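# Place the black pot upright in the middle upper cabinet

## Task

Set the black pot on the floor of the middle upper cabinet, standing upright and pushed in deep enough that the cabinet doors could close, without disturbing anything else; a pot that topples or is left tilted does not count.

## Robot and tools

ROBOT. A base that can drive in any direction carries a column about 1.7 m tall. A carriage slides along the column (lift_m) and holds two identical six-joint arms, left and right, each ending in a two-finger gripper. The arm bases sit about 0.57 m + lift_m above the floor, and carriage parts hang about 0.15 m lower than that. A hand can reach 0.78 m from its shoulder but only about 0.38 m below its arm base. The hand is about 0.16 m long and 0.1 m wide (0.14 m when open); the wrist camera sticks out 0.11 m to one side of joint 6's axis. Fingertips are thin (about 0.005 m in the closing direction, 0.02 m across). Parked joints 1 to 6 are 0, 0.05, 0.05, 1.45, 0, 0; parked, the robot is about 0.85 m wide and 0.65 m long.

CAMERAS. carriage_camera is fixed, facing ahead and tilted about 20 degrees down. left_wrist_camera and right_wrist_camera look out beyond the fingertips. Images are 672x504 pixels.

FRAMES AND UNITS. Distances are metres, angles radians. Base frame: origin on the floor below the base centre, x ahead, y to the left, z up. left_hand and right_hand are reported in this frame as the point between the finger pads; quat_wxyz rotates base axes to hand axes, with hand z along the fingers and hand y the opening direction; a hand pointing straight up with joints 1, 5, 6 at 0 reads (1, 0, 0, 0). base_odometry is in the frame the base had at scene start, counts wheel rotation only (slip looks like travel), heading from -3.142 to 3.142, positive left. Hand readings tend to sit above the true hand, more so at long reach or under load.

TOOL move. Optional keys: base, joints, speeds, min_time_s, cameras. An action needs base, joints, or both; with neither it just reports state and images. base holds exactly one relative command, an offset from where the base last reported itself: translate_m (forward +, -2 to 2), strafe_m (left +, -2 to 2) or rotate_rad (counter-clockwise +, -6.3 to 6.3). joints is a single dictionary for both arms, keyed by name, each value an absolute target: lift_m 0 to 1; per arm (prefix left_ or right_) joint1_rad -2.617 to 3.054 (yaw about vertical, 0 ahead, + left), joint2_rad 0 to 3.141 (shoulder: 0 upper arm back and level, 1.57 vertical, 3.14 ahead and level), joint3_rad 0 to 3.141 (elbow, 0 folded, 3.14 straight), joint4_rad -1.57 to 1.57 (wrist pitch, + lifts fingertips), joint5_rad -1.57 to 1.57 (wrist yaw, + swings fingertips right, opposite to joint 1), joint6_rad -2.094 to 2.094 (roll about the finger axis, + clockwise seen from the forearm), gripper_m 0 to 0.093 (pad gap). speeds caps top speed for that call only: translate_m and strafe_m 0.02 to 0.5 m/s, rotate_rad 0.05 to 1.57 rad/s, lift_m 0.08 to 0.25 m/s (default is the maximum). min_time_s (0.1 to 8 s) sets a minimum duration for arm and gripper motions, which also keeps hand paths straighter. cameras: list of camera names or "all"; omitted or null gives all, [] gives none. Unknown keys make the call invalid; values out of range get it refused, and a refusal or a stop cancels the later move, wait and finished_scene calls in that same reply. Actions last at most 15 s; base drives time out after 14 s.

TOOL wait. seconds from 0 to 10, plus cameras. Nothing new is commanded; returns state and images.

TOOL zoom_image. camera plus region [x0, y0, x1, y1] in pixels, top-left origin, no bigger than 504 by 504; only works on a camera included in the latest images.

TOOL finished_scene. scene: the current scene's number. Irreversible; call it only when the pot is stably in place without the robot.

READING RESULTS. The move line is "done" when all motions finished, otherwise the worst status. base_status and joint_status per motion: done (for the base, wheels turned the full amount, slip included), off_target (stopped short, may still push), contact_stop or time_out (target dropped, holds in place), not_followed (an arm command withheld by the self-collision check, reported as "joint command not followed"; the gripper still moves). on_its_own lists uncommanded behaviour; "held at" there is a target. Joints left out of a call may still be chasing old targets. motor_effort gives percent of max, bracket = peak in the last action; readings carry per-motor error and noise. A lift effort that keeps dropping while lowering means a hand or load is resting on something. Joint torques wrap at ±28 N m for joints 1 to 3. Gripper closed on nothing reads 0.000 to 0.002; gripping a hard part reads up to 0.005 m below its width. To release, command a gap well above the reading. pictures names the order of images, which may lag the state slightly.

TIMING. The simulation keeps running while you compose replies; the robot holds its last command meanwhile.

CAUTIONS. Arms have no contact stop: a blocked arm keeps pressing and snaps to target when freed. Base drives stop on wheel effort only and ignore the arms; after hitting something, back off about 0.2 m the way you came. Never reverse under a shelf edge into the column. Avoid arm-on-arm hits or presses; to free withheld arms, first send one its current readings with joint 1 turned away, then the other. The robot tips most easily with a high carriage, outstretched or loaded arms, pushing, or abrupt stops; only images show leaning. Arms held out heat up (MOTOR HOT at 75 °C, arm drops at 100 °C for 30 to 60 s); park to cool. Heavy loads sag the hand 7 to 25 cm. Do not drop the pot, release it while moving, slam, or shove things hard, and leave other objects untouched.

Each tool is called after "Request:" by a JSON object that holds its "op" and its "data", one argument or row to a line.

## Session

Request:
{"op": "move", "data": {

}}

Scene clock: 0.00 s.
Joint torques (N m): no reading
base_odometry: x=+0.000 y=+0.000 heading=+0.000
base_status: not commanded
joint_positions: lift_m=+0.300 left_joint1_rad=+0.011 left_joint2_rad=+0.066 left_joint3_rad=+0.024 left_joint4_rad=+1.484 left_joint5_rad=+0.006 left_joint6_rad=-0.041 left_gripper_m=+0.09396 right_joint1_rad=+0.001 right_joint2_rad=+0.045 right_joint3_rad=+0.056 right_joint4_rad=+1.494 right_joint5_rad=+0.030 right_joint6_rad=+0.014 right_gripper_m=+0.09396
joint_status: not commanded
motor_effort: lift_m=+23 drive_wheels=-3
left_hand: x=+0.2581 y=+0.3029 z=+1.2986 quat_wxyz=(+0.998, +0.001, +0.064, -0.015) (m; base frame)
right_hand: x=+0.2395 y=-0.3086 z=+1.3076 quat_wxyz=(+0.999, +0.015, +0.033, +0.007) (m; base frame)
pictures: carriage_camera, left_wrist_camera, right_wrist_camera

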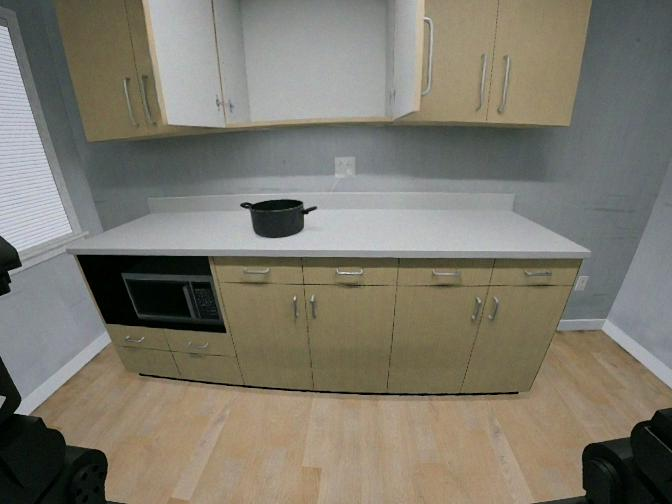

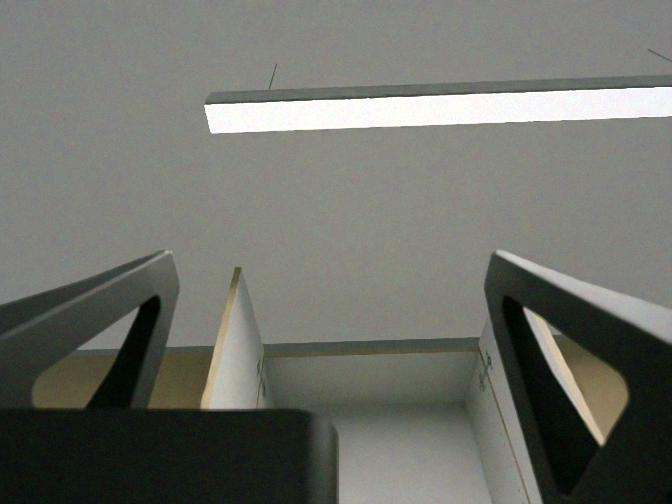

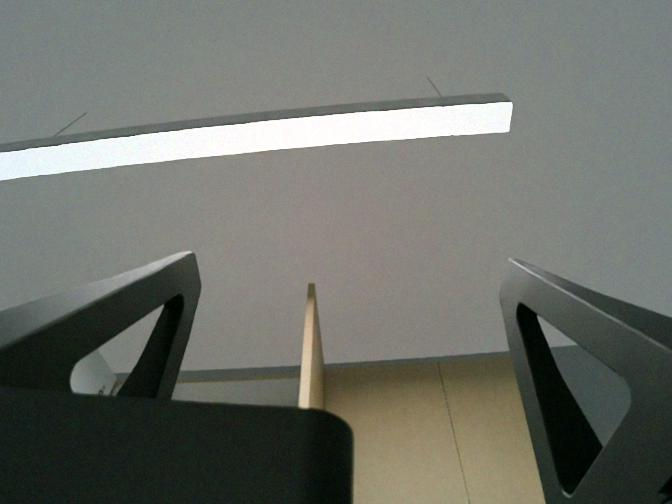

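Request:
{"op": "zoom_image", "data": {
  "camera": "carriage_camera",
  "region": [200, 160, 360, 280]
}}

Request:
{"op": "zoom_image", "data": {
  "camera": "carriage_camera",
  "region": [120, 0, 460, 160]
}}

Scaled by 3.150 from the camera's 672x504 image, which has a finer 960x720 frame.

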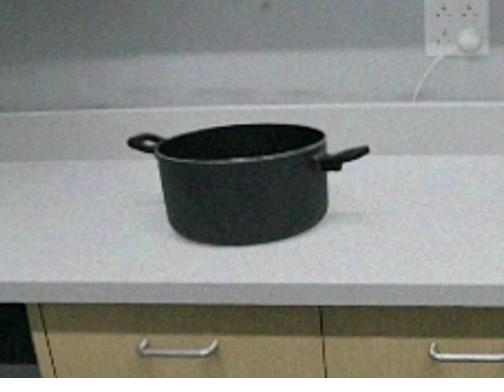

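Scaled by 1.482 from the camera's 672x504 image, which has a finer 960x720 frame.

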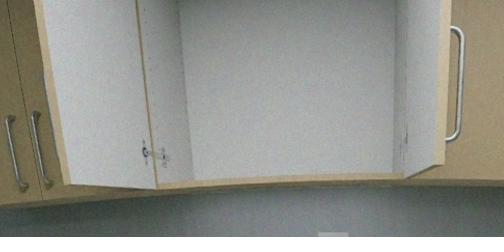

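Request:
{"op": "move", "data": {
  "joints": {"lift_m": 0.6},
  "cameras": ["carriage_camera"]
}}

Request:
{"op": "zoom_image", "data": {
  "camera": "carriage_camera",
  "region": [200, 200, 360, 320]
}}

Request:
{"op": "zoom_image", "data": {
  "camera": "carriage_camera",
  "region": [120, 0, 460, 200]
}}

Scene clock: 13.77 s.
Joint torques (N m): left_arm=[-0.01 4.46 5.49 -0.17 0.03 0.03] | right_arm=[-0.06 4.75 5.11 -0.37 -0.04 0.01]
move: done
base_odometry: x=+0.000 y=+0.000 heading=+0.000
base_status: not commanded
joint_positions: lift_m=+0.600 left_joint1_rad=+0.011 left_joint2_rad=+0.066 left_joint3_rad=+0.024 left_joint4_rad=+1.484 left_joint5_rad=+0.006 left_joint6_rad=-0.041 left_gripper_m=+0.09396 right_joint1_rad=+0.001 right_joint2_rad=+0.045 right_joint3_rad=+0.056 right_joint4_rad=+1.494 right_joint5_rad=+0.030 right_joint6_rad=+0.014 right_gripper_m=+0.09396
joint_status: all done
motor_effort: lift_m=+23(28) drive_wheels=-2(3)
left_hand: x=+0.2581 y=+0.3029 z=+1.5985 quat_wxyz=(+0.998, +0.001, +0.064, -0.015) (m; base frame)
right_hand: x=+0.2395 y=-0.3086 z=+1.6075 quat_wxyz=(+0.999, +0.015, +0.033, +0.007) (m; base frame)
pictures: carriage_camera

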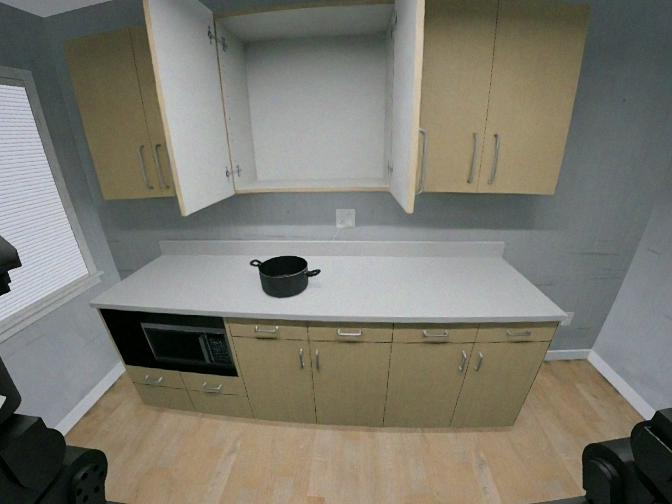

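Scaled by 3.150 from the camera's 672x504 image, which has a finer 960x720 frame.

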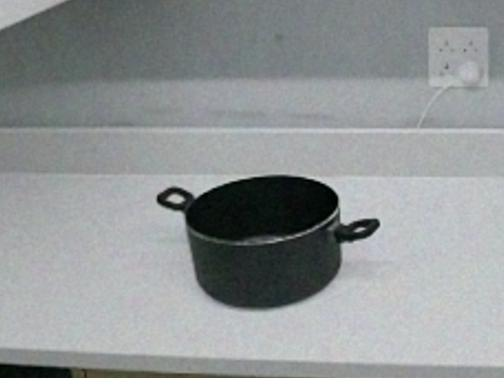

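Scaled by 1.482 from the camera's 672x504 image, which has a finer 960x720 frame.

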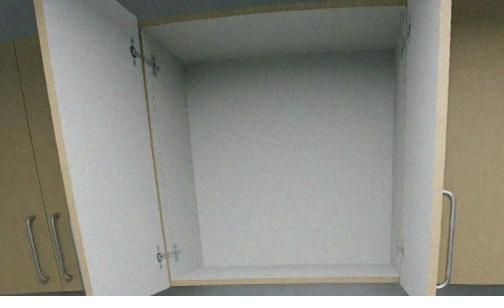

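Request:
{"op": "move", "data": {
  "base": {"rotate_rad": -0.285},
  "cameras": []
}}

Request:
{"op": "move", "data": {
  "base": {"strafe_m": 0.62},
  "speeds": {"strafe_m": 0.3},
  "cameras": ["carriage_camera"]
}}

Request:
{"op": "zoom_image", "data": {
  "camera": "carriage_camera",
  "region": [240, 200, 440, 350]
}}

Scene clock: 28.10 s.
Joint torques (N m): left_arm=[-0.1 4.37 5.39 -0.15 0.04 0.03] | right_arm=[-0.13 4.77 5.22 -0.39 -0.05 0]
move: done
base_odometry: x=+0.000 y=+0.000 heading=-0.285
base_status: done
joint_positions: lift_m=+0.600 left_joint1_rad=+0.011 left_joint2_rad=+0.066 left_joint3_rad=+0.024 left_joint4_rad=+1.484 left_joint5_rad=+0.006 left_joint6_rad=-0.041 left_gripper_m=+0.09396 right_joint1_rad=+0.001 right_joint2_rad=+0.045 right_joint3_rad=+0.056 right_joint4_rad=+1.494 right_joint5_rad=+0.030 right_joint6_rad=+0.014 right_gripper_m=+0.09396
joint_status: not commanded
motor_effort: lift_m=+23(23) drive_wheels=+4(10)
left_hand: x=+0.2581 y=+0.3029 z=+1.5985 quat_wxyz=(+0.998, +0.001, +0.064, -0.015) (m; base frame)
right_hand: x=+0.2395 y=-0.3086 z=+1.6075 quat_wxyz=(+0.999, +0.015, +0.033, +0.007) (m; base frame)
pictures: none
No camera images: "cameras" was empty.

Scene clock: 31.63 s.
Joint torques (N m): left_arm=[-0.08 4.38 5.49 -0.18 0.04 0.04] | right_arm=[-0.03 4.78 5.09 -0.37 -0.03 0]
move: done
base_odometry: x=+0.175 y=+0.595 heading=-0.286
base_status: done
joint_positions: lift_m=+0.600 left_joint1_rad=+0.011 left_joint2_rad=+0.066 left_joint3_rad=+0.024 left_joint4_rad=+1.484 left_joint5_rad=+0.006 left_joint6_rad=-0.041 left_gripper_m=+0.09396 right_joint1_rad=+0.001 right_joint2_rad=+0.045 right_joint3_rad=+0.056 right_joint4_rad=+1.494 right_joint5_rad=+0.030 right_joint6_rad=+0.014 right_gripper_m=+0.09396
joint_status: not commanded
motor_effort: lift_m=+23(23) drive_wheels=-7(13)
left_hand: x=+0.2581 y=+0.3029 z=+1.5985 quat_wxyz=(+0.998, +0.001, +0.064, -0.015) (m; base frame)
right_hand: x=+0.2395 y=-0.3086 z=+1.6075 quat_wxyz=(+0.999, +0.015, +0.033, +0.007) (m; base frame)
pictures: carriage_camera

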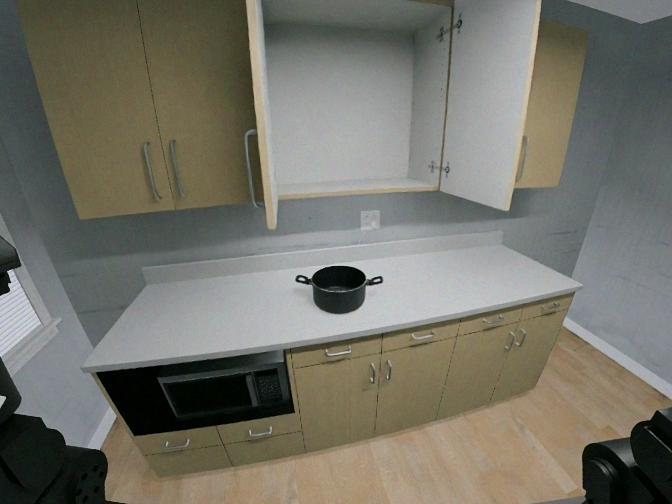

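Scaled by 2.520 from the camera's 672x504 image, which has a finer 960x720 frame.

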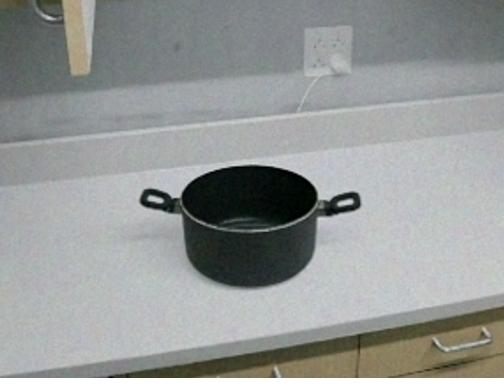

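Request:
{"op": "move", "data": {
  "joints": {"lift_m": 0.28},
  "cameras": []
}}

Request:
{"op": "move", "data": {
  "joints": {"left_joint1_rad": -0.38, "left_joint2_rad": 2.114, "left_joint3_rad": 1.10, "left_joint4_rad": 1.012, "left_joint5_rad": -0.38, "left_joint6_rad": -1.22, "right_joint1_rad": 0.38, "right_joint2_rad": 2.114, "right_joint3_rad": 1.10, "right_joint4_rad": 1.012, "right_joint5_rad": 0.38, "right_joint6_rad": 1.22},
  "min_time_s": 4
}}

Scene clock: 38.33 s.
Joint torques (N m): left_arm=[-0.05 4.4 5.46 -0.15 0.02 0.03] | right_arm=[-0.14 4.71 5.15 -0.37 -0.03 -0.01]
move: done
base_odometry: x=+0.175 y=+0.595 heading=-0.286
base_status: not commanded
joint_positions: lift_m=+0.280 left_joint1_rad=+0.011 left_joint2_rad=+0.066 left_joint3_rad=+0.024 left_joint4_rad=+1.484 left_joint5_rad=+0.006 left_joint6_rad=-0.041 left_gripper_m=+0.09396 right_joint1_rad=+0.001 right_joint2_rad=+0.045 right_joint3_rad=+0.056 right_joint4_rad=+1.494 right_joint5_rad=+0.030 right_joint6_rad=+0.014 right_gripper_m=+0.09396
joint_status: all done
motor_effort: lift_m=+22(22) drive_wheels=-7(7)
left_hand: x=+0.2581 y=+0.3029 z=+1.2788 quat_wxyz=(+0.998, +0.001, +0.064, -0.015) (m; base frame)
right_hand: x=+0.2395 y=-0.3086 z=+1.2877 quat_wxyz=(+0.999, +0.015, +0.033, +0.007) (m; base frame)
pictures: none
No camera images: "cameras" was empty.

Scene clock: 42.63 s.
Joint torques (N m): left_arm=[-0.72 -12.1 7.77 2.34 -0.11 -0.02] | right_arm=[0.38 -11.07 7.54 1.9 0.17 0.05]
move: done
base_odometry: x=+0.175 y=+0.595 heading=-0.286
base_status: not commanded
joint_positions: lift_m=+0.280 left_joint1_rad=-0.374 left_joint2_rad=+2.109 left_joint3_rad=+1.074 left_joint4_rad=+1.012 left_joint5_rad=-0.367 left_joint6_rad=-1.208 left_gripper_m=+0.09397 right_joint1_rad=+0.375 right_joint2_rad=+2.109 right_joint3_rad=+1.071 right_joint4_rad=+1.013 right_joint5_rad=+0.365 right_joint6_rad=+1.207 right_gripper_m=+0.09396
joint_status: all done
motor_effort: lift_m=+22(22) drive_wheels=-7(8)
left_hand: x=+0.7725 y=+0.1540 z=+1.0092 quat_wxyz=(+0.576, -0.402, +0.591, -0.397) (m; base frame)
right_hand: x=+0.7719 y=-0.1533 z=+1.0083 quat_wxyz=(+0.575, +0.400, +0.593, +0.397) (m; base frame)
pictures: carriage_camera, left_wrist_camera, right_wrist_camera

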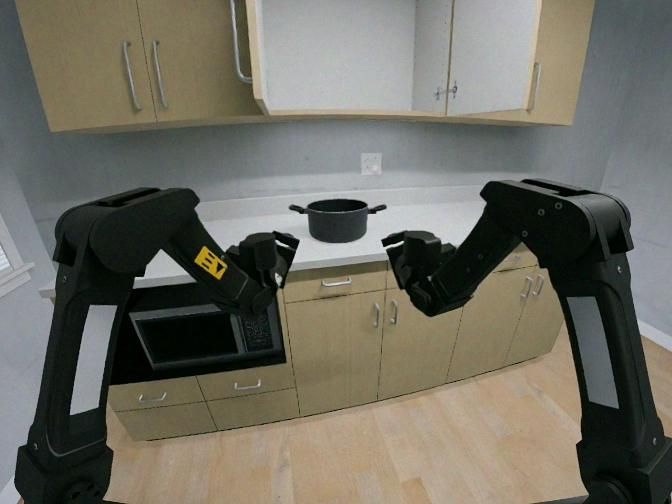

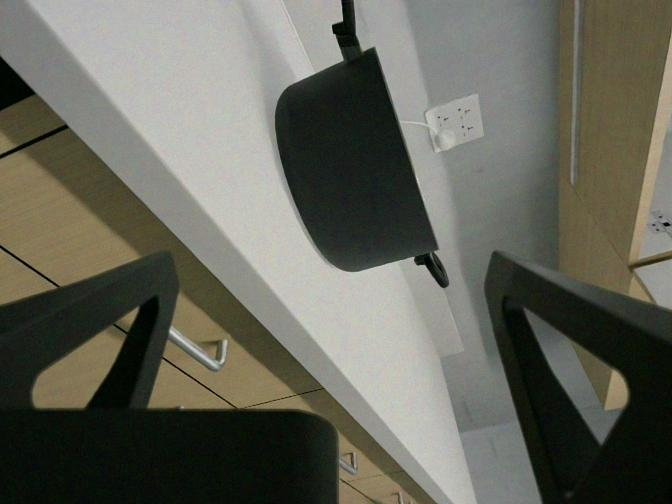

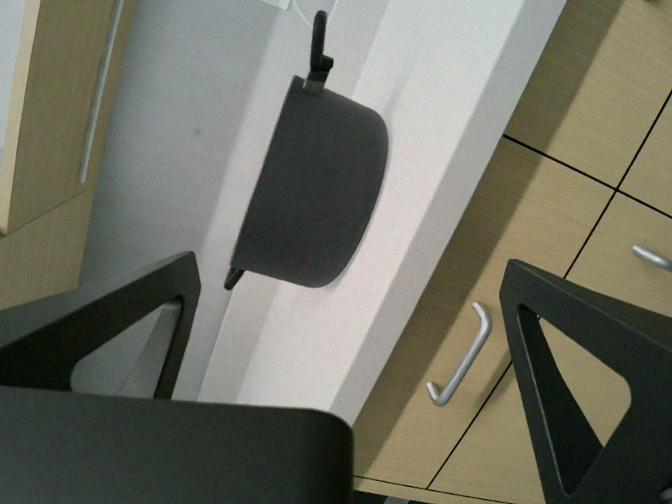

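Request:
{"op": "zoom_image", "data": {
  "camera": "carriage_camera",
  "region": [220, 180, 450, 320]
}}

Request:
{"op": "zoom_image", "data": {
  "camera": "left_wrist_camera",
  "region": [260, 0, 500, 300]
}}

Scaled by 2.191 from the camera's 672x504 image, which has a finer 960x720 frame.

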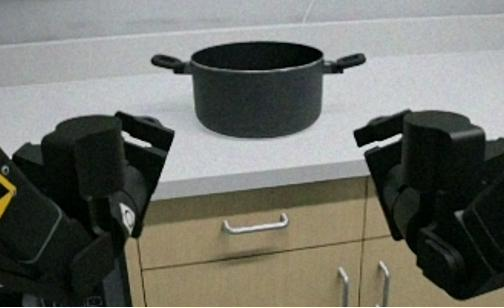

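Scaled by 1.680 from the camera's 672x504 image, which has a finer 960x720 frame.

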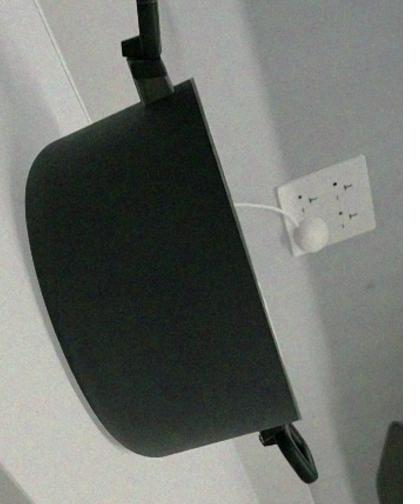

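Request:
{"op": "move", "data": {
  "joints": {"lift_m": 0.335, "left_joint1_rad": -0.30, "left_joint2_rad": 2.157, "left_joint3_rad": 1.195, "left_joint4_rad": 0.984, "left_joint5_rad": -0.30, "left_joint6_rad": -1.22, "right_joint1_rad": 0.30, "right_joint2_rad": 2.157, "right_joint3_rad": 1.195, "right_joint4_rad": 0.984, "right_joint5_rad": 0.30, "right_joint6_rad": 1.22},
  "min_time_s": 1.5,
  "cameras": []
}}

Request:
{"op": "move", "data": {
  "base": {"translate_m": 0.15},
  "speeds": {"translate_m": 0.2}
}}

Request:
{"op": "zoom_image", "data": {
  "camera": "carriage_camera",
  "region": [220, 180, 450, 320]
}}

Scene clock: 56.57 s.
Joint torques (N m): left_arm=[0.51 -12.55 8.02 2.3 0.15 0.01] | right_arm=[-0.51 -11.6 7.79 1.92 -0.17 0.04]
move: done
base_odometry: x=+0.175 y=+0.595 heading=-0.286
base_status: not commanded
joint_positions: lift_m=+0.335 left_joint1_rad=-0.306 left_joint2_rad=+2.151 left_joint3_rad=+1.168 left_joint4_rad=+0.986 left_joint5_rad=-0.313 left_joint6_rad=-1.210 left_gripper_m=+0.09397 right_joint1_rad=+0.305 right_joint2_rad=+2.150 right_joint3_rad=+1.165 right_joint4_rad=+0.987 right_joint5_rad=+0.315 right_joint6_rad=+1.209 right_gripper_m=+0.09396
joint_status: all done
motor_effort: lift_m=+23(28) drive_wheels=+1(7)
left_hand: x=+0.7994 y=+0.1769 z=+1.0737 quat_wxyz=(+0.584, -0.404, +0.579, -0.401) (m; base frame)
right_hand: x=+0.7989 y=-0.1778 z=+1.0727 quat_wxyz=(+0.584, +0.405, +0.579, +0.399) (m; base frame)
pictures: none
No camera images: "cameras" was empty.

Scene clock: 58.50 s.
Joint torques (N m): left_arm=[0.27 -12.81 8.01 2.38 0.14 -0.01] | right_arm=[-0.31 -11.9 7.82 1.96 -0.13 0.03]
move: done
base_odometry: x=+0.319 y=+0.553 heading=-0.285
base_status: done
joint_positions: lift_m=+0.335 left_joint1_rad=-0.304 left_joint2_rad=+2.153 left_joint3_rad=+1.168 left_joint4_rad=+0.982 left_joint5_rad=-0.311 left_joint6_rad=-1.210 left_gripper_m=+0.09397 right_joint1_rad=+0.303 right_joint2_rad=+2.153 right_joint3_rad=+1.165 right_joint4_rad=+0.982 right_joint5_rad=+0.314 right_joint6_rad=+1.209 right_gripper_m=+0.09396
joint_status: not commanded
motor_effort: lift_m=+23(23) drive_wheels=-5(12)
left_hand: x=+0.7998 y=+0.1775 z=+1.0716 quat_wxyz=(+0.582, -0.405, +0.581, -0.400) (m; base frame)
right_hand: x=+0.7994 y=-0.1788 z=+1.0704 quat_wxyz=(+0.583, +0.406, +0.581, +0.397) (m; base frame)
pictures: carriage_camera, left_wrist_camera, right_wrist_camera

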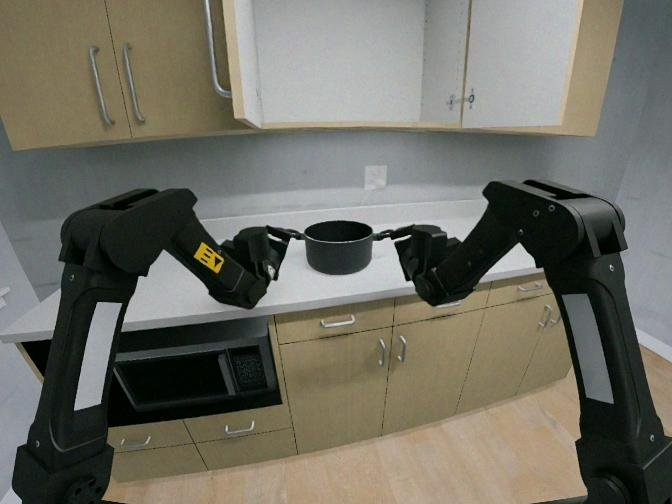

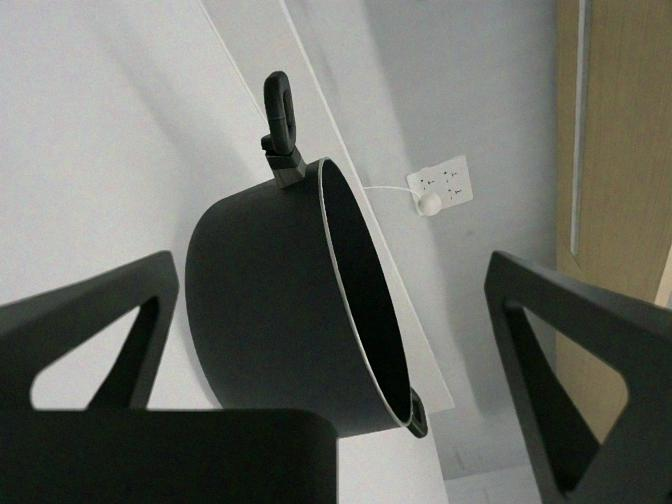

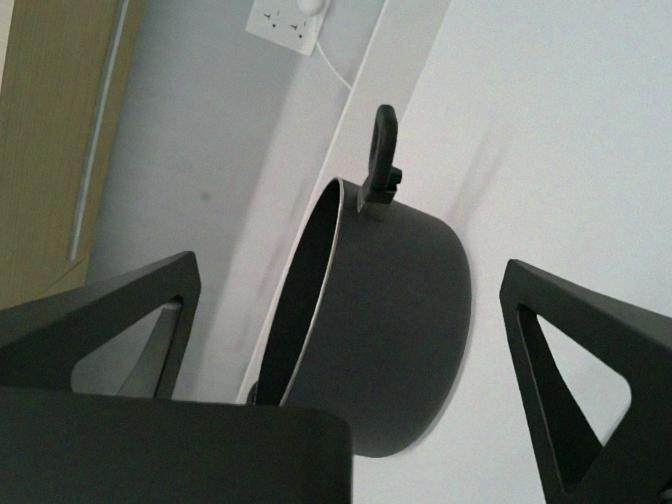

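Scaled by 2.191 from the camera's 672x504 image, which has a finer 960x720 frame.

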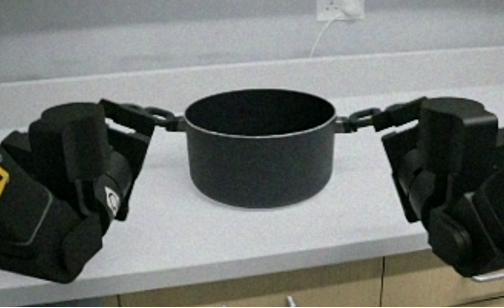

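Request:
{"op": "move", "data": {
  "joints": {"lift_m": 0.293},
  "cameras": []
}}

Request:
{"op": "move", "data": {
  "base": {"translate_m": 0.12},
  "speeds": {"translate_m": 0.15}
}}

Request:
{"op": "zoom_image", "data": {
  "camera": "carriage_camera",
  "region": [220, 180, 450, 320]
}}

Scene clock: 62.43 s.
Joint torques (N m): left_arm=[0.35 -14.38 7.09 2.55 0.14 0] | right_arm=[-0.39 -13.41 6.93 2.07 -0.19 0.02]
move: done
base_odometry: x=+0.319 y=+0.553 heading=-0.285
base_status: not commanded
joint_positions: lift_m=+0.293 left_joint1_rad=-0.304 left_joint2_rad=+2.167 left_joint3_rad=+1.178 left_joint4_rad=+0.967 left_joint5_rad=-0.311 left_joint6_rad=-1.211 left_gripper_m=+0.09397 right_joint1_rad=+0.303 right_joint2_rad=+2.166 right_joint3_rad=+1.176 right_joint4_rad=+0.972 right_joint5_rad=+0.313 right_joint6_rad=+1.209 right_gripper_m=+0.09396
joint_status: all done
motor_effort: lift_m=+21(22) drive_wheels=-5(6)
left_hand: x=+0.8020 y=+0.1768 z=+1.0223 quat_wxyz=(+0.578, -0.407, +0.587, -0.394) (m; base frame)
right_hand: x=+0.8018 y=-0.1779 z=+1.0234 quat_wxyz=(+0.580, +0.407, +0.586, +0.394) (m; base frame)
pictures: none
No camera images: "cameras" was empty.

Scene clock: 64.20 s.
Joint torques (N m): left_arm=[0.29 -14.31 7.12 2.56 0.12 -0.01] | right_arm=[-0.31 -13.37 6.89 2.08 -0.13 0.02]
move: done
base_odometry: x=+0.434 y=+0.519 heading=-0.285
base_status: done
joint_positions: lift_m=+0.293 left_joint1_rad=-0.304 left_joint2_rad=+2.167 left_joint3_rad=+1.178 left_joint4_rad=+0.967 left_joint5_rad=-0.310 left_joint6_rad=-1.211 left_gripper_m=+0.09397 right_joint1_rad=+0.303 right_joint2_rad=+2.166 right_joint3_rad=+1.176 right_joint4_rad=+0.972 right_joint5_rad=+0.312 right_joint6_rad=+1.209 right_gripper_m=+0.09396
joint_status: not commanded
motor_effort: lift_m=+21(21) drive_wheels=-5(9)
left_hand: x=+0.8020 y=+0.1769 z=+1.0223 quat_wxyz=(+0.578, -0.407, +0.588, -0.394) (m; base frame)
right_hand: x=+0.8018 y=-0.1780 z=+1.0235 quat_wxyz=(+0.580, +0.407, +0.586, +0.394) (m; base frame)
pictures: carriage_camera, left_wrist_camera, right_wrist_camera

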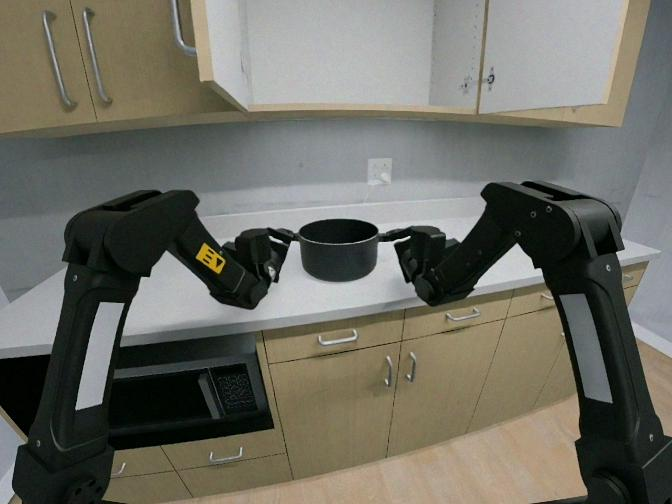

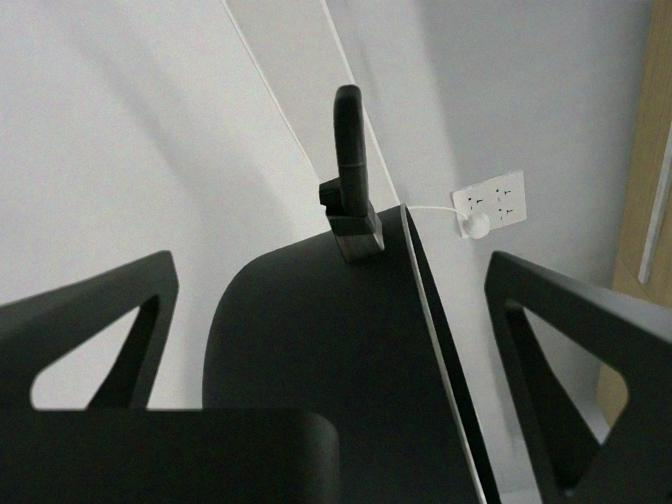

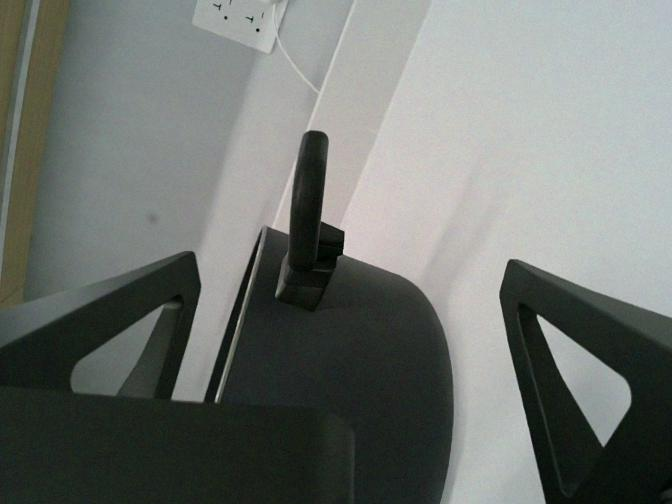

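Scaled by 2.191 from the camera's 672x504 image, which has a finer 960x720 frame.

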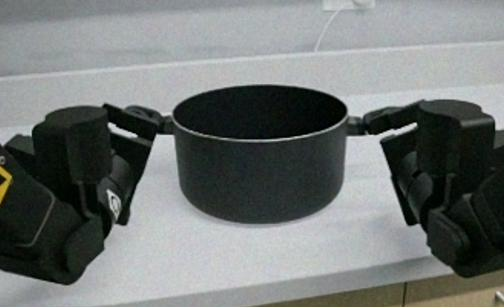

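Request:
{"op": "zoom_image", "data": {
  "camera": "carriage_camera",
  "region": [215, 215, 315, 290]
}}

Request:
{"op": "zoom_image", "data": {
  "camera": "carriage_camera",
  "region": [365, 215, 465, 290]
}}

Scaled by 5.040 from the camera's 672x504 image, which has a finer 960x720 frame.

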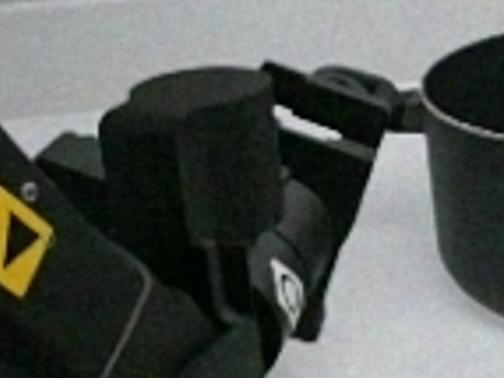

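Scaled by 5.040 from the camera's 672x504 image, which has a finer 960x720 frame.

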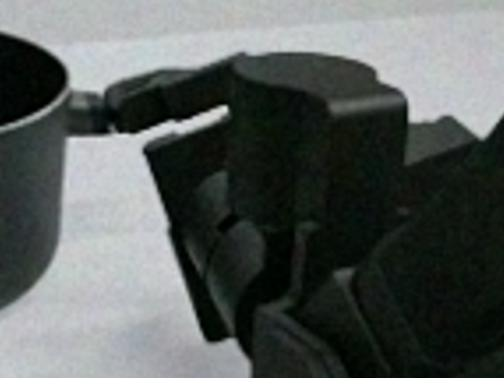

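Request:
{"op": "zoom_image", "data": {
  "camera": "left_wrist_camera",
  "region": [250, 60, 450, 280]
}}

Request:
{"op": "zoom_image", "data": {
  "camera": "right_wrist_camera",
  "region": [220, 100, 420, 320]
}}

Request:
{"op": "move", "data": {
  "base": {"translate_m": 0.05},
  "speeds": {"translate_m": 0.1}
}}

Request:
{"op": "zoom_image", "data": {
  "camera": "left_wrist_camera",
  "region": [250, 60, 450, 280]
}}

Request:
{"op": "zoom_image", "data": {
  "camera": "right_wrist_camera",
  "region": [220, 100, 420, 320]
}}

Scaled by 2.291 from the camera's 672x504 image, which has a finer 960x720 frame.

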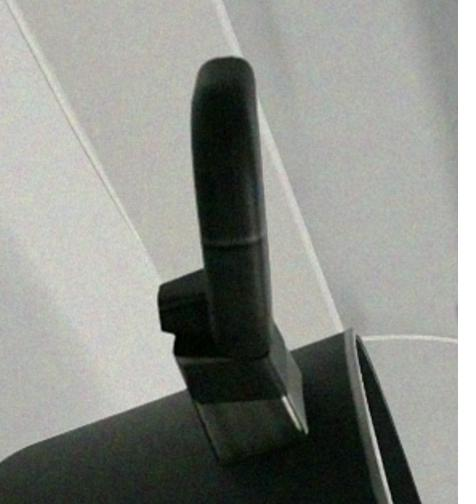

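Scaled by 2.291 from the camera's 672x504 image, which has a finer 960x720 frame.

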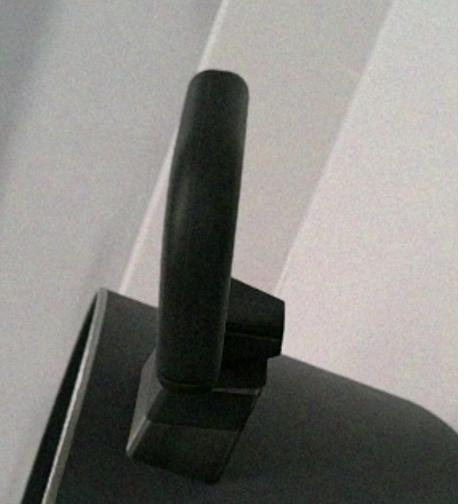

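Scene clock: 78.67 s.
Joint torques (N m): left_arm=[0.2 -14.35 7.05 2.53 0.11 -0.01] | right_arm=[-0.2 -13.3 6.94 2.08 -0.15 0.03]
move: done
base_odometry: x=+0.482 y=+0.505 heading=-0.284
base_status: done
joint_positions: lift_m=+0.293 left_joint1_rad=-0.303 left_joint2_rad=+2.167 left_joint3_rad=+1.178 left_joint4_rad=+0.967 left_joint5_rad=-0.310 left_joint6_rad=-1.211 left_gripper_m=+0.09397 right_joint1_rad=+0.301 right_joint2_rad=+2.166 right_joint3_rad=+1.176 right_joint4_rad=+0.972 right_joint5_rad=+0.312 right_joint6_rad=+1.209 right_gripper_m=+0.09396
joint_status: not commanded
motor_effort: lift_m=+21(21) drive_wheels=-5(9)
left_hand: x=+0.8021 y=+0.1774 z=+1.0223 quat_wxyz=(+0.578, -0.407, +0.587, -0.394) (m; base frame)
right_hand: x=+0.8020 y=-0.1786 z=+1.0235 quat_wxyz=(+0.580, +0.407, +0.586, +0.394) (m; base frame)
pictures: carriage_camera, left_wrist_camera, right_wrist_camera

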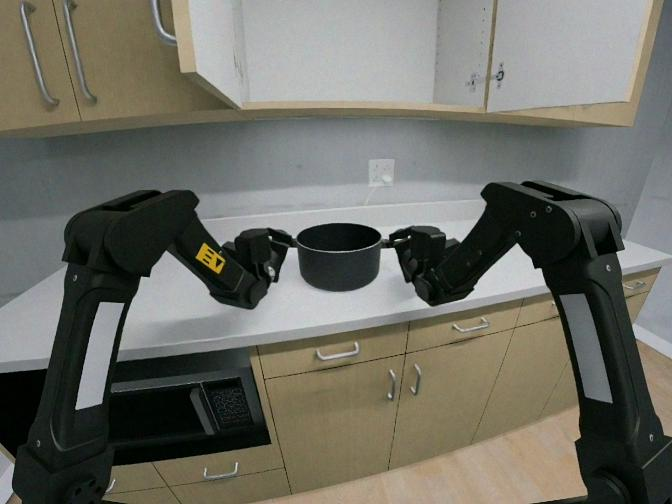

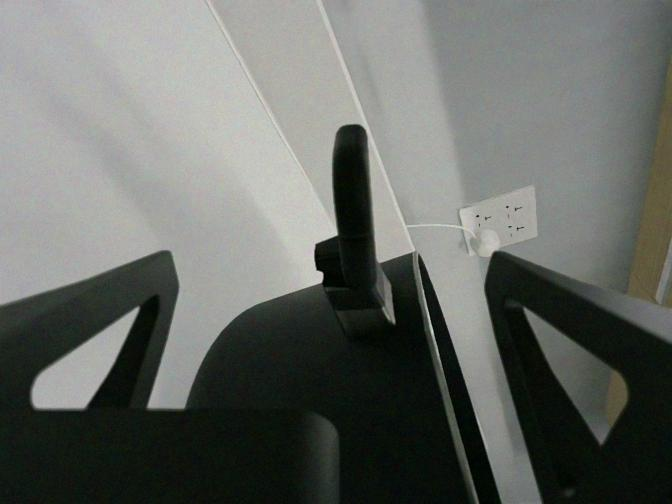

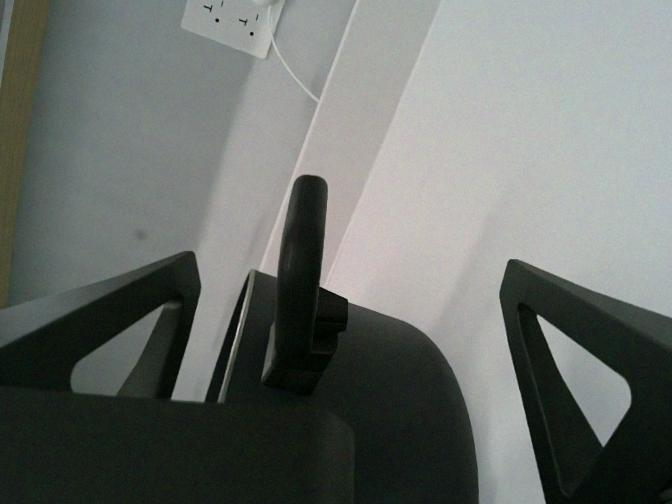

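Scaled by 2.291 from the camera's 672x504 image, which has a finer 960x720 frame.

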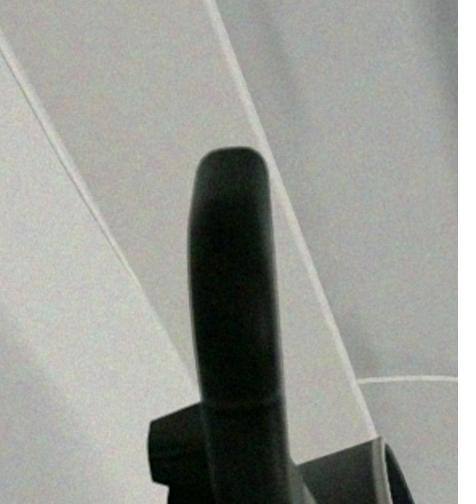

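Scaled by 2.291 from the camera's 672x504 image, which has a finer 960x720 frame.

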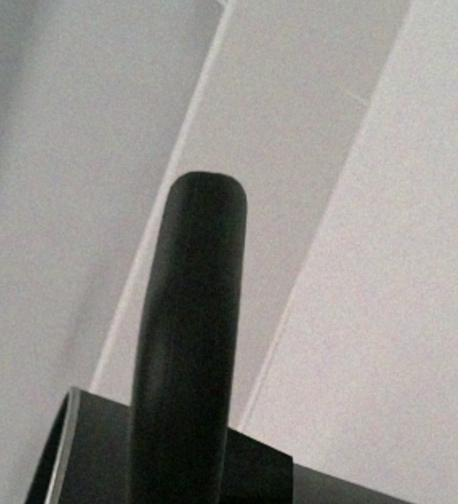

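Request:
{"op": "move", "data": {
  "joints": {"lift_m": 0.301, "left_joint1_rad": -0.312, "left_joint2_rad": 2.157, "left_joint3_rad": 1.195, "left_joint4_rad": 0.984, "left_joint5_rad": -0.312, "left_joint6_rad": -1.22, "right_joint1_rad": 0.355, "right_joint2_rad": 2.139, "right_joint3_rad": 1.195, "right_joint4_rad": 0.966, "right_joint5_rad": 0.355, "right_joint6_rad": 1.22},
  "min_time_s": 1.0,
  "cameras": []
}}

Request:
{"op": "move", "data": {
  "base": {"translate_m": 0.04},
  "speeds": {"translate_m": 0.08}
}}

Scene clock: 86.30 s.
Joint torques (N m): left_arm=[-0.77 -14.37 6.94 2.49 0.01 0.01] | right_arm=[0.24 -15.19 6.75 1.93 0.18 0.03]
move: done
base_odometry: x=+0.482 y=+0.505 heading=-0.284
base_status: not commanded
joint_positions: lift_m=+0.301 left_joint1_rad=-0.305 left_joint2_rad=+2.168 left_joint3_rad=+1.180 left_joint4_rad=+0.972 left_joint5_rad=-0.310 left_joint6_rad=-1.211 left_gripper_m=+0.09397 right_joint1_rad=+0.351 right_joint2_rad=+2.166 right_joint3_rad=+1.179 right_joint4_rad=+0.967 right_joint5_rad=+0.339 right_joint6_rad=+1.209 right_gripper_m=+0.09396
joint_status: all done
motor_effort: lift_m=+23(28) drive_wheels=+0(7)
left_hand: x=+0.8022 y=+0.1759 z=+1.0318 quat_wxyz=(+0.579, -0.405, +0.586, -0.397) (m; base frame)
right_hand: x=+0.7955 y=-0.1546 z=+1.0308 quat_wxyz=(+0.575, +0.400, +0.591, +0.399) (m; base frame)
pictures: none
No camera images: "cameras" was empty.

Scene clock: 87.50 s.
Joint torques (N m): left_arm=[-0.53 -14.41 6.91 2.48 0.02 0.01] | right_arm=[0.16 -15.15 6.8 1.97 0.15 0.03]
move: done
base_odometry: x=+0.520 y=+0.494 heading=-0.284
base_status: done
joint_positions: lift_m=+0.301 left_joint1_rad=-0.307 left_joint2_rad=+2.168 left_joint3_rad=+1.180 left_joint4_rad=+0.972 left_joint5_rad=-0.310 left_joint6_rad=-1.211 left_gripper_m=+0.09397 right_joint1_rad=+0.353 right_joint2_rad=+2.166 right_joint3_rad=+1.179 right_joint4_rad=+0.963 right_joint5_rad=+0.342 right_joint6_rad=+1.209 right_gripper_m=+0.09396
joint_status: not commanded
motor_effort: lift_m=+23(23) drive_wheels=+0(10)
left_hand: x=+0.8019 y=+0.1747 z=+1.0318 quat_wxyz=(+0.579, -0.405, +0.586, -0.397) (m; base frame)
right_hand: x=+0.7953 y=-0.1542 z=+1.0297 quat_wxyz=(+0.574, +0.401, +0.592, +0.398) (m; base frame)
pictures: carriage_camera, left_wrist_camera, right_wrist_camera

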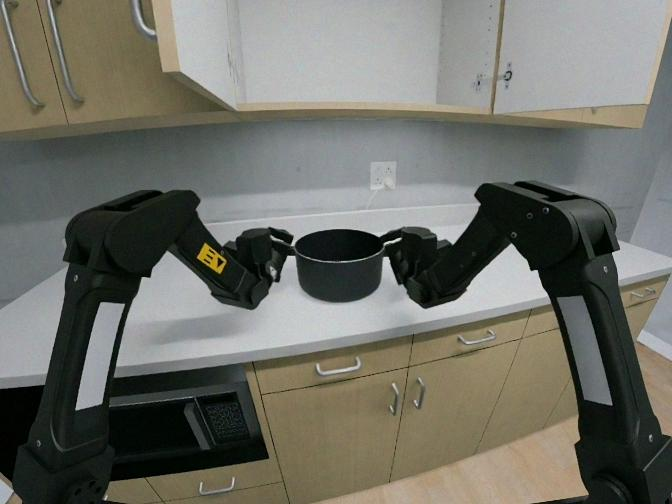

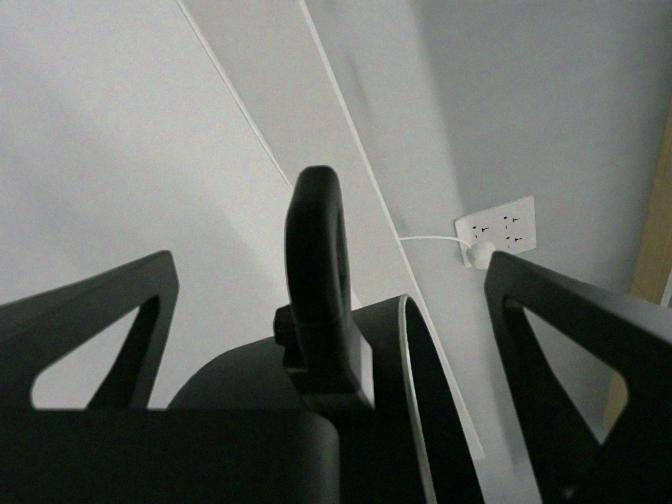

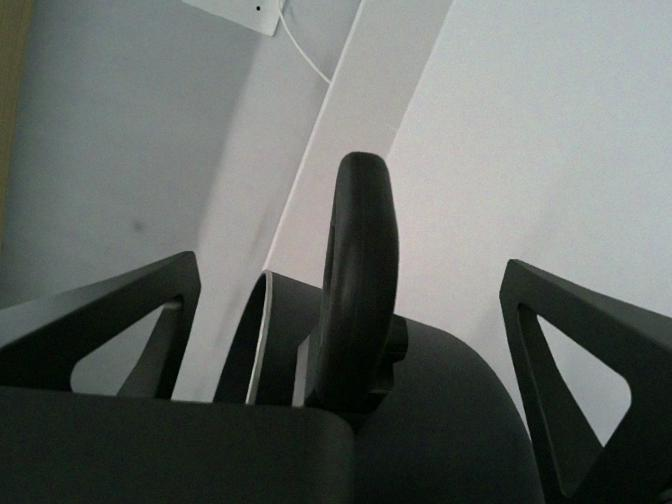

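Request:
{"op": "zoom_image", "data": {
  "camera": "left_wrist_camera",
  "region": [160, 140, 500, 420]
}}

Request:
{"op": "zoom_image", "data": {
  "camera": "right_wrist_camera",
  "region": [180, 130, 520, 410]
}}

Scaled by 1.482 from the camera's 672x504 image, which has a finer 960x720 frame.

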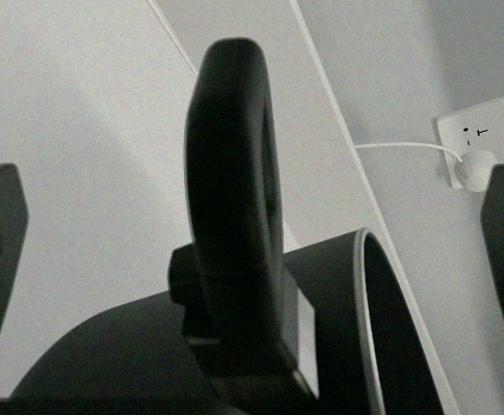

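Scaled by 1.482 from the camera's 672x504 image, which has a finer 960x720 frame.

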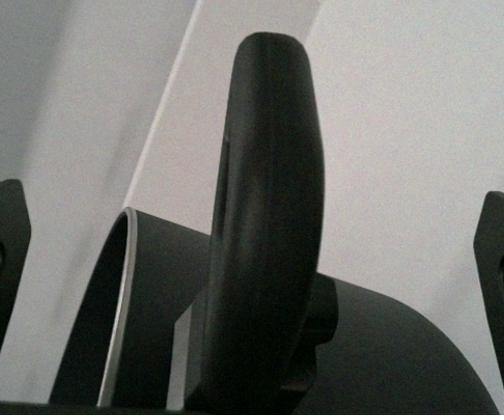

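Request:
{"op": "move", "data": {
  "base": {"translate_m": 0.02},
  "speeds": {"translate_m": 0.05},
  "cameras": ["left_wrist_camera", "right_wrist_camera"]
}}

Scene clock: 91.77 s.
Joint torques (N m): left_arm=[-0.49 -14.39 6.9 2.49 0.03 0] | right_arm=[0.14 -15.25 6.84 1.97 0.15 0.03]
move: done
base_odometry: x=+0.540 y=+0.489 heading=-0.283
base_status: done
joint_positions: lift_m=+0.301 left_joint1_rad=-0.308 left_joint2_rad=+2.168 left_joint3_rad=+1.180 left_joint4_rad=+0.972 left_joint5_rad=-0.310 left_joint6_rad=-1.211 left_gripper_m=+0.09397 right_joint1_rad=+0.353 right_joint2_rad=+2.166 right_joint3_rad=+1.179 right_joint4_rad=+0.962 right_joint5_rad=+0.343 right_joint6_rad=+1.209 right_gripper_m=+0.09396
joint_status: not commanded
motor_effort: lift_m=+23(23) drive_wheels=-6(9)
left_hand: x=+0.8018 y=+0.1744 z=+1.0318 quat_wxyz=(+0.579, -0.405, +0.586, -0.397) (m; base frame)
right_hand: x=+0.7952 y=-0.1539 z=+1.0296 quat_wxyz=(+0.574, +0.401, +0.593, +0.398) (m; base frame)
pictures: left_wrist_camera, right_wrist_camera

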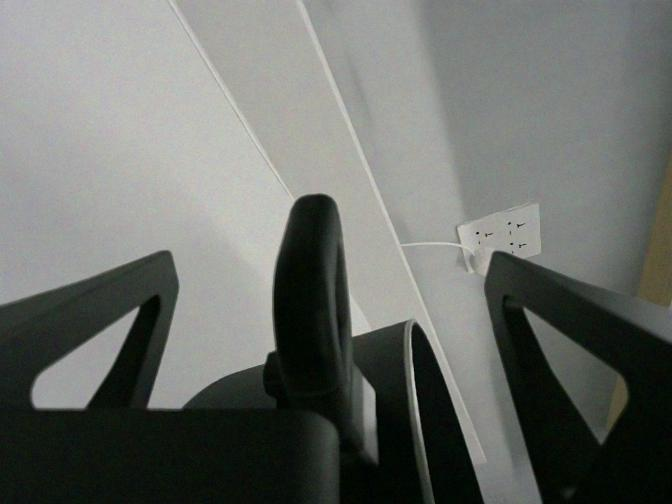

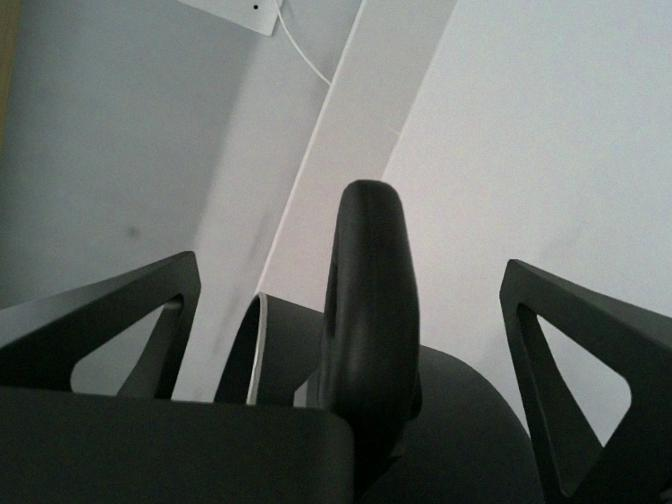

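Request:
{"op": "move", "data": {
  "joints": {"lift_m": 0.296, "left_gripper_m": 0.05, "right_gripper_m": 0.05},
  "min_time_s": 1.5,
  "cameras": ["left_wrist_camera", "right_wrist_camera"]
}}

Scene clock: 94.40 s.
Joint torques (N m): left_arm=[-0.46 -14.5 6.97 2.53 0.01 0] | right_arm=[0.01 -14.93 6.68 1.79 0.13 0]
move: done
base_odometry: x=+0.540 y=+0.489 heading=-0.283
base_status: not commanded
joint_positions: lift_m=+0.296 left_joint1_rad=-0.308 left_joint2_rad=+2.169 left_joint3_rad=+1.180 left_joint4_rad=+0.969 left_joint5_rad=-0.310 left_joint6_rad=-1.211 left_gripper_m=+0.05014 right_joint1_rad=+0.353 right_joint2_rad=+2.165 right_joint3_rad=+1.179 right_joint4_rad=+0.979 right_joint5_rad=+0.343 right_joint6_rad=+1.215 right_gripper_m=+0.05013
joint_status: all done
motor_effort: lift_m=+21(21) drive_wheels=+0(6)
left_hand: x=+0.8019 y=+0.1744 z=+1.0255 quat_wxyz=(+0.577, -0.405, +0.588, -0.396) (m; base frame)
right_hand: x=+0.7952 y=-0.1539 z=+1.0299 quat_wxyz=(+0.577, +0.401, +0.585, +0.405) (m; base frame)
pictures: left_wrist_camera, right_wrist_camera

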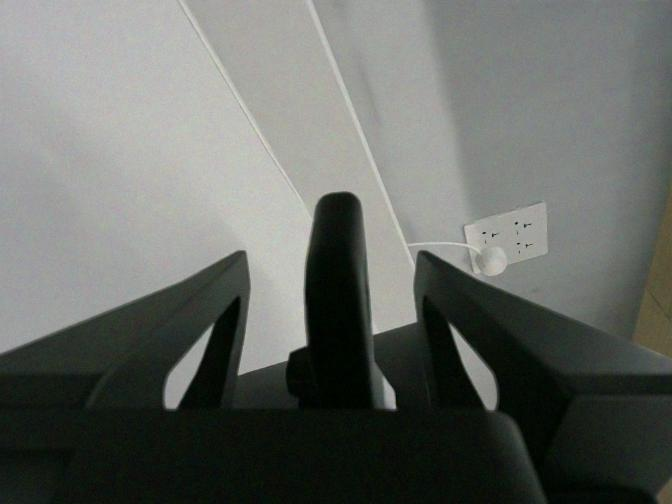

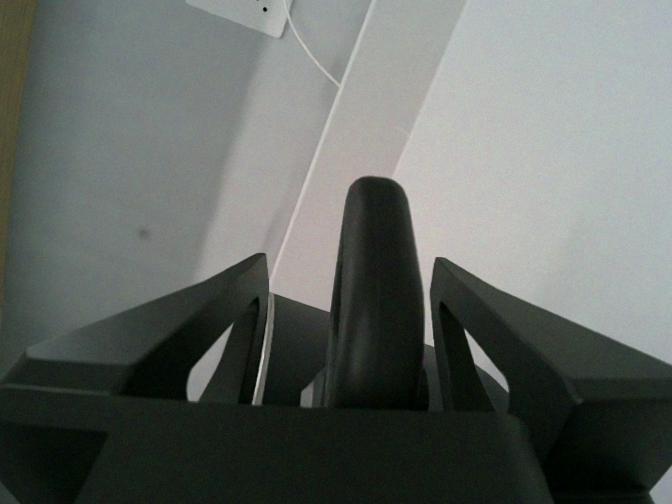

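Request:
{"op": "move", "data": {
  "joints": {"right_joint2_rad": 2.155, "right_joint4_rad": 0.982},
  "min_time_s": 0.8,
  "cameras": ["right_wrist_camera"]
}}

Scene clock: 95.93 s.
Joint torques (N m): left_arm=[-0.49 -14.53 6.86 2.52 0.01 0.01] | right_arm=[0.09 -13.27 6.74 1.9 0.14 -0.03]
move: done
base_odometry: x=+0.540 y=+0.489 heading=-0.283
base_status: not commanded
joint_positions: lift_m=+0.296 left_joint1_rad=-0.308 left_joint2_rad=+2.169 left_joint3_rad=+1.180 left_joint4_rad=+0.969 left_joint5_rad=-0.310 left_joint6_rad=-1.211 left_gripper_m=+0.05014 right_joint1_rad=+0.353 right_joint2_rad=+2.165 right_joint3_rad=+1.179 right_joint4_rad=+0.982 right_joint5_rad=+0.343 right_joint6_rad=+1.215 right_gripper_m=+0.05013
joint_status: all done
motor_effort: lift_m=+21(21) drive_wheels=+0(1)
left_hand: x=+0.8019 y=+0.1744 z=+1.0255 quat_wxyz=(+0.577, -0.405, +0.588, -0.396) (m; base frame)
right_hand: x=+0.7952 y=-0.1539 z=+1.0305 quat_wxyz=(+0.578, +0.401, +0.584, +0.405) (m; base frame)
pictures: right_wrist_camera

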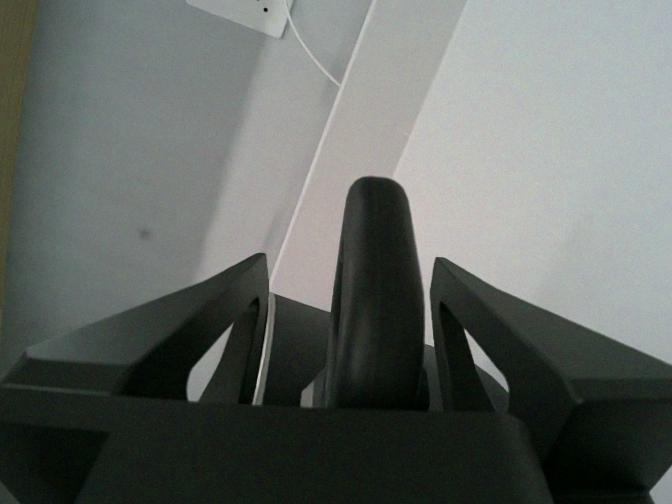

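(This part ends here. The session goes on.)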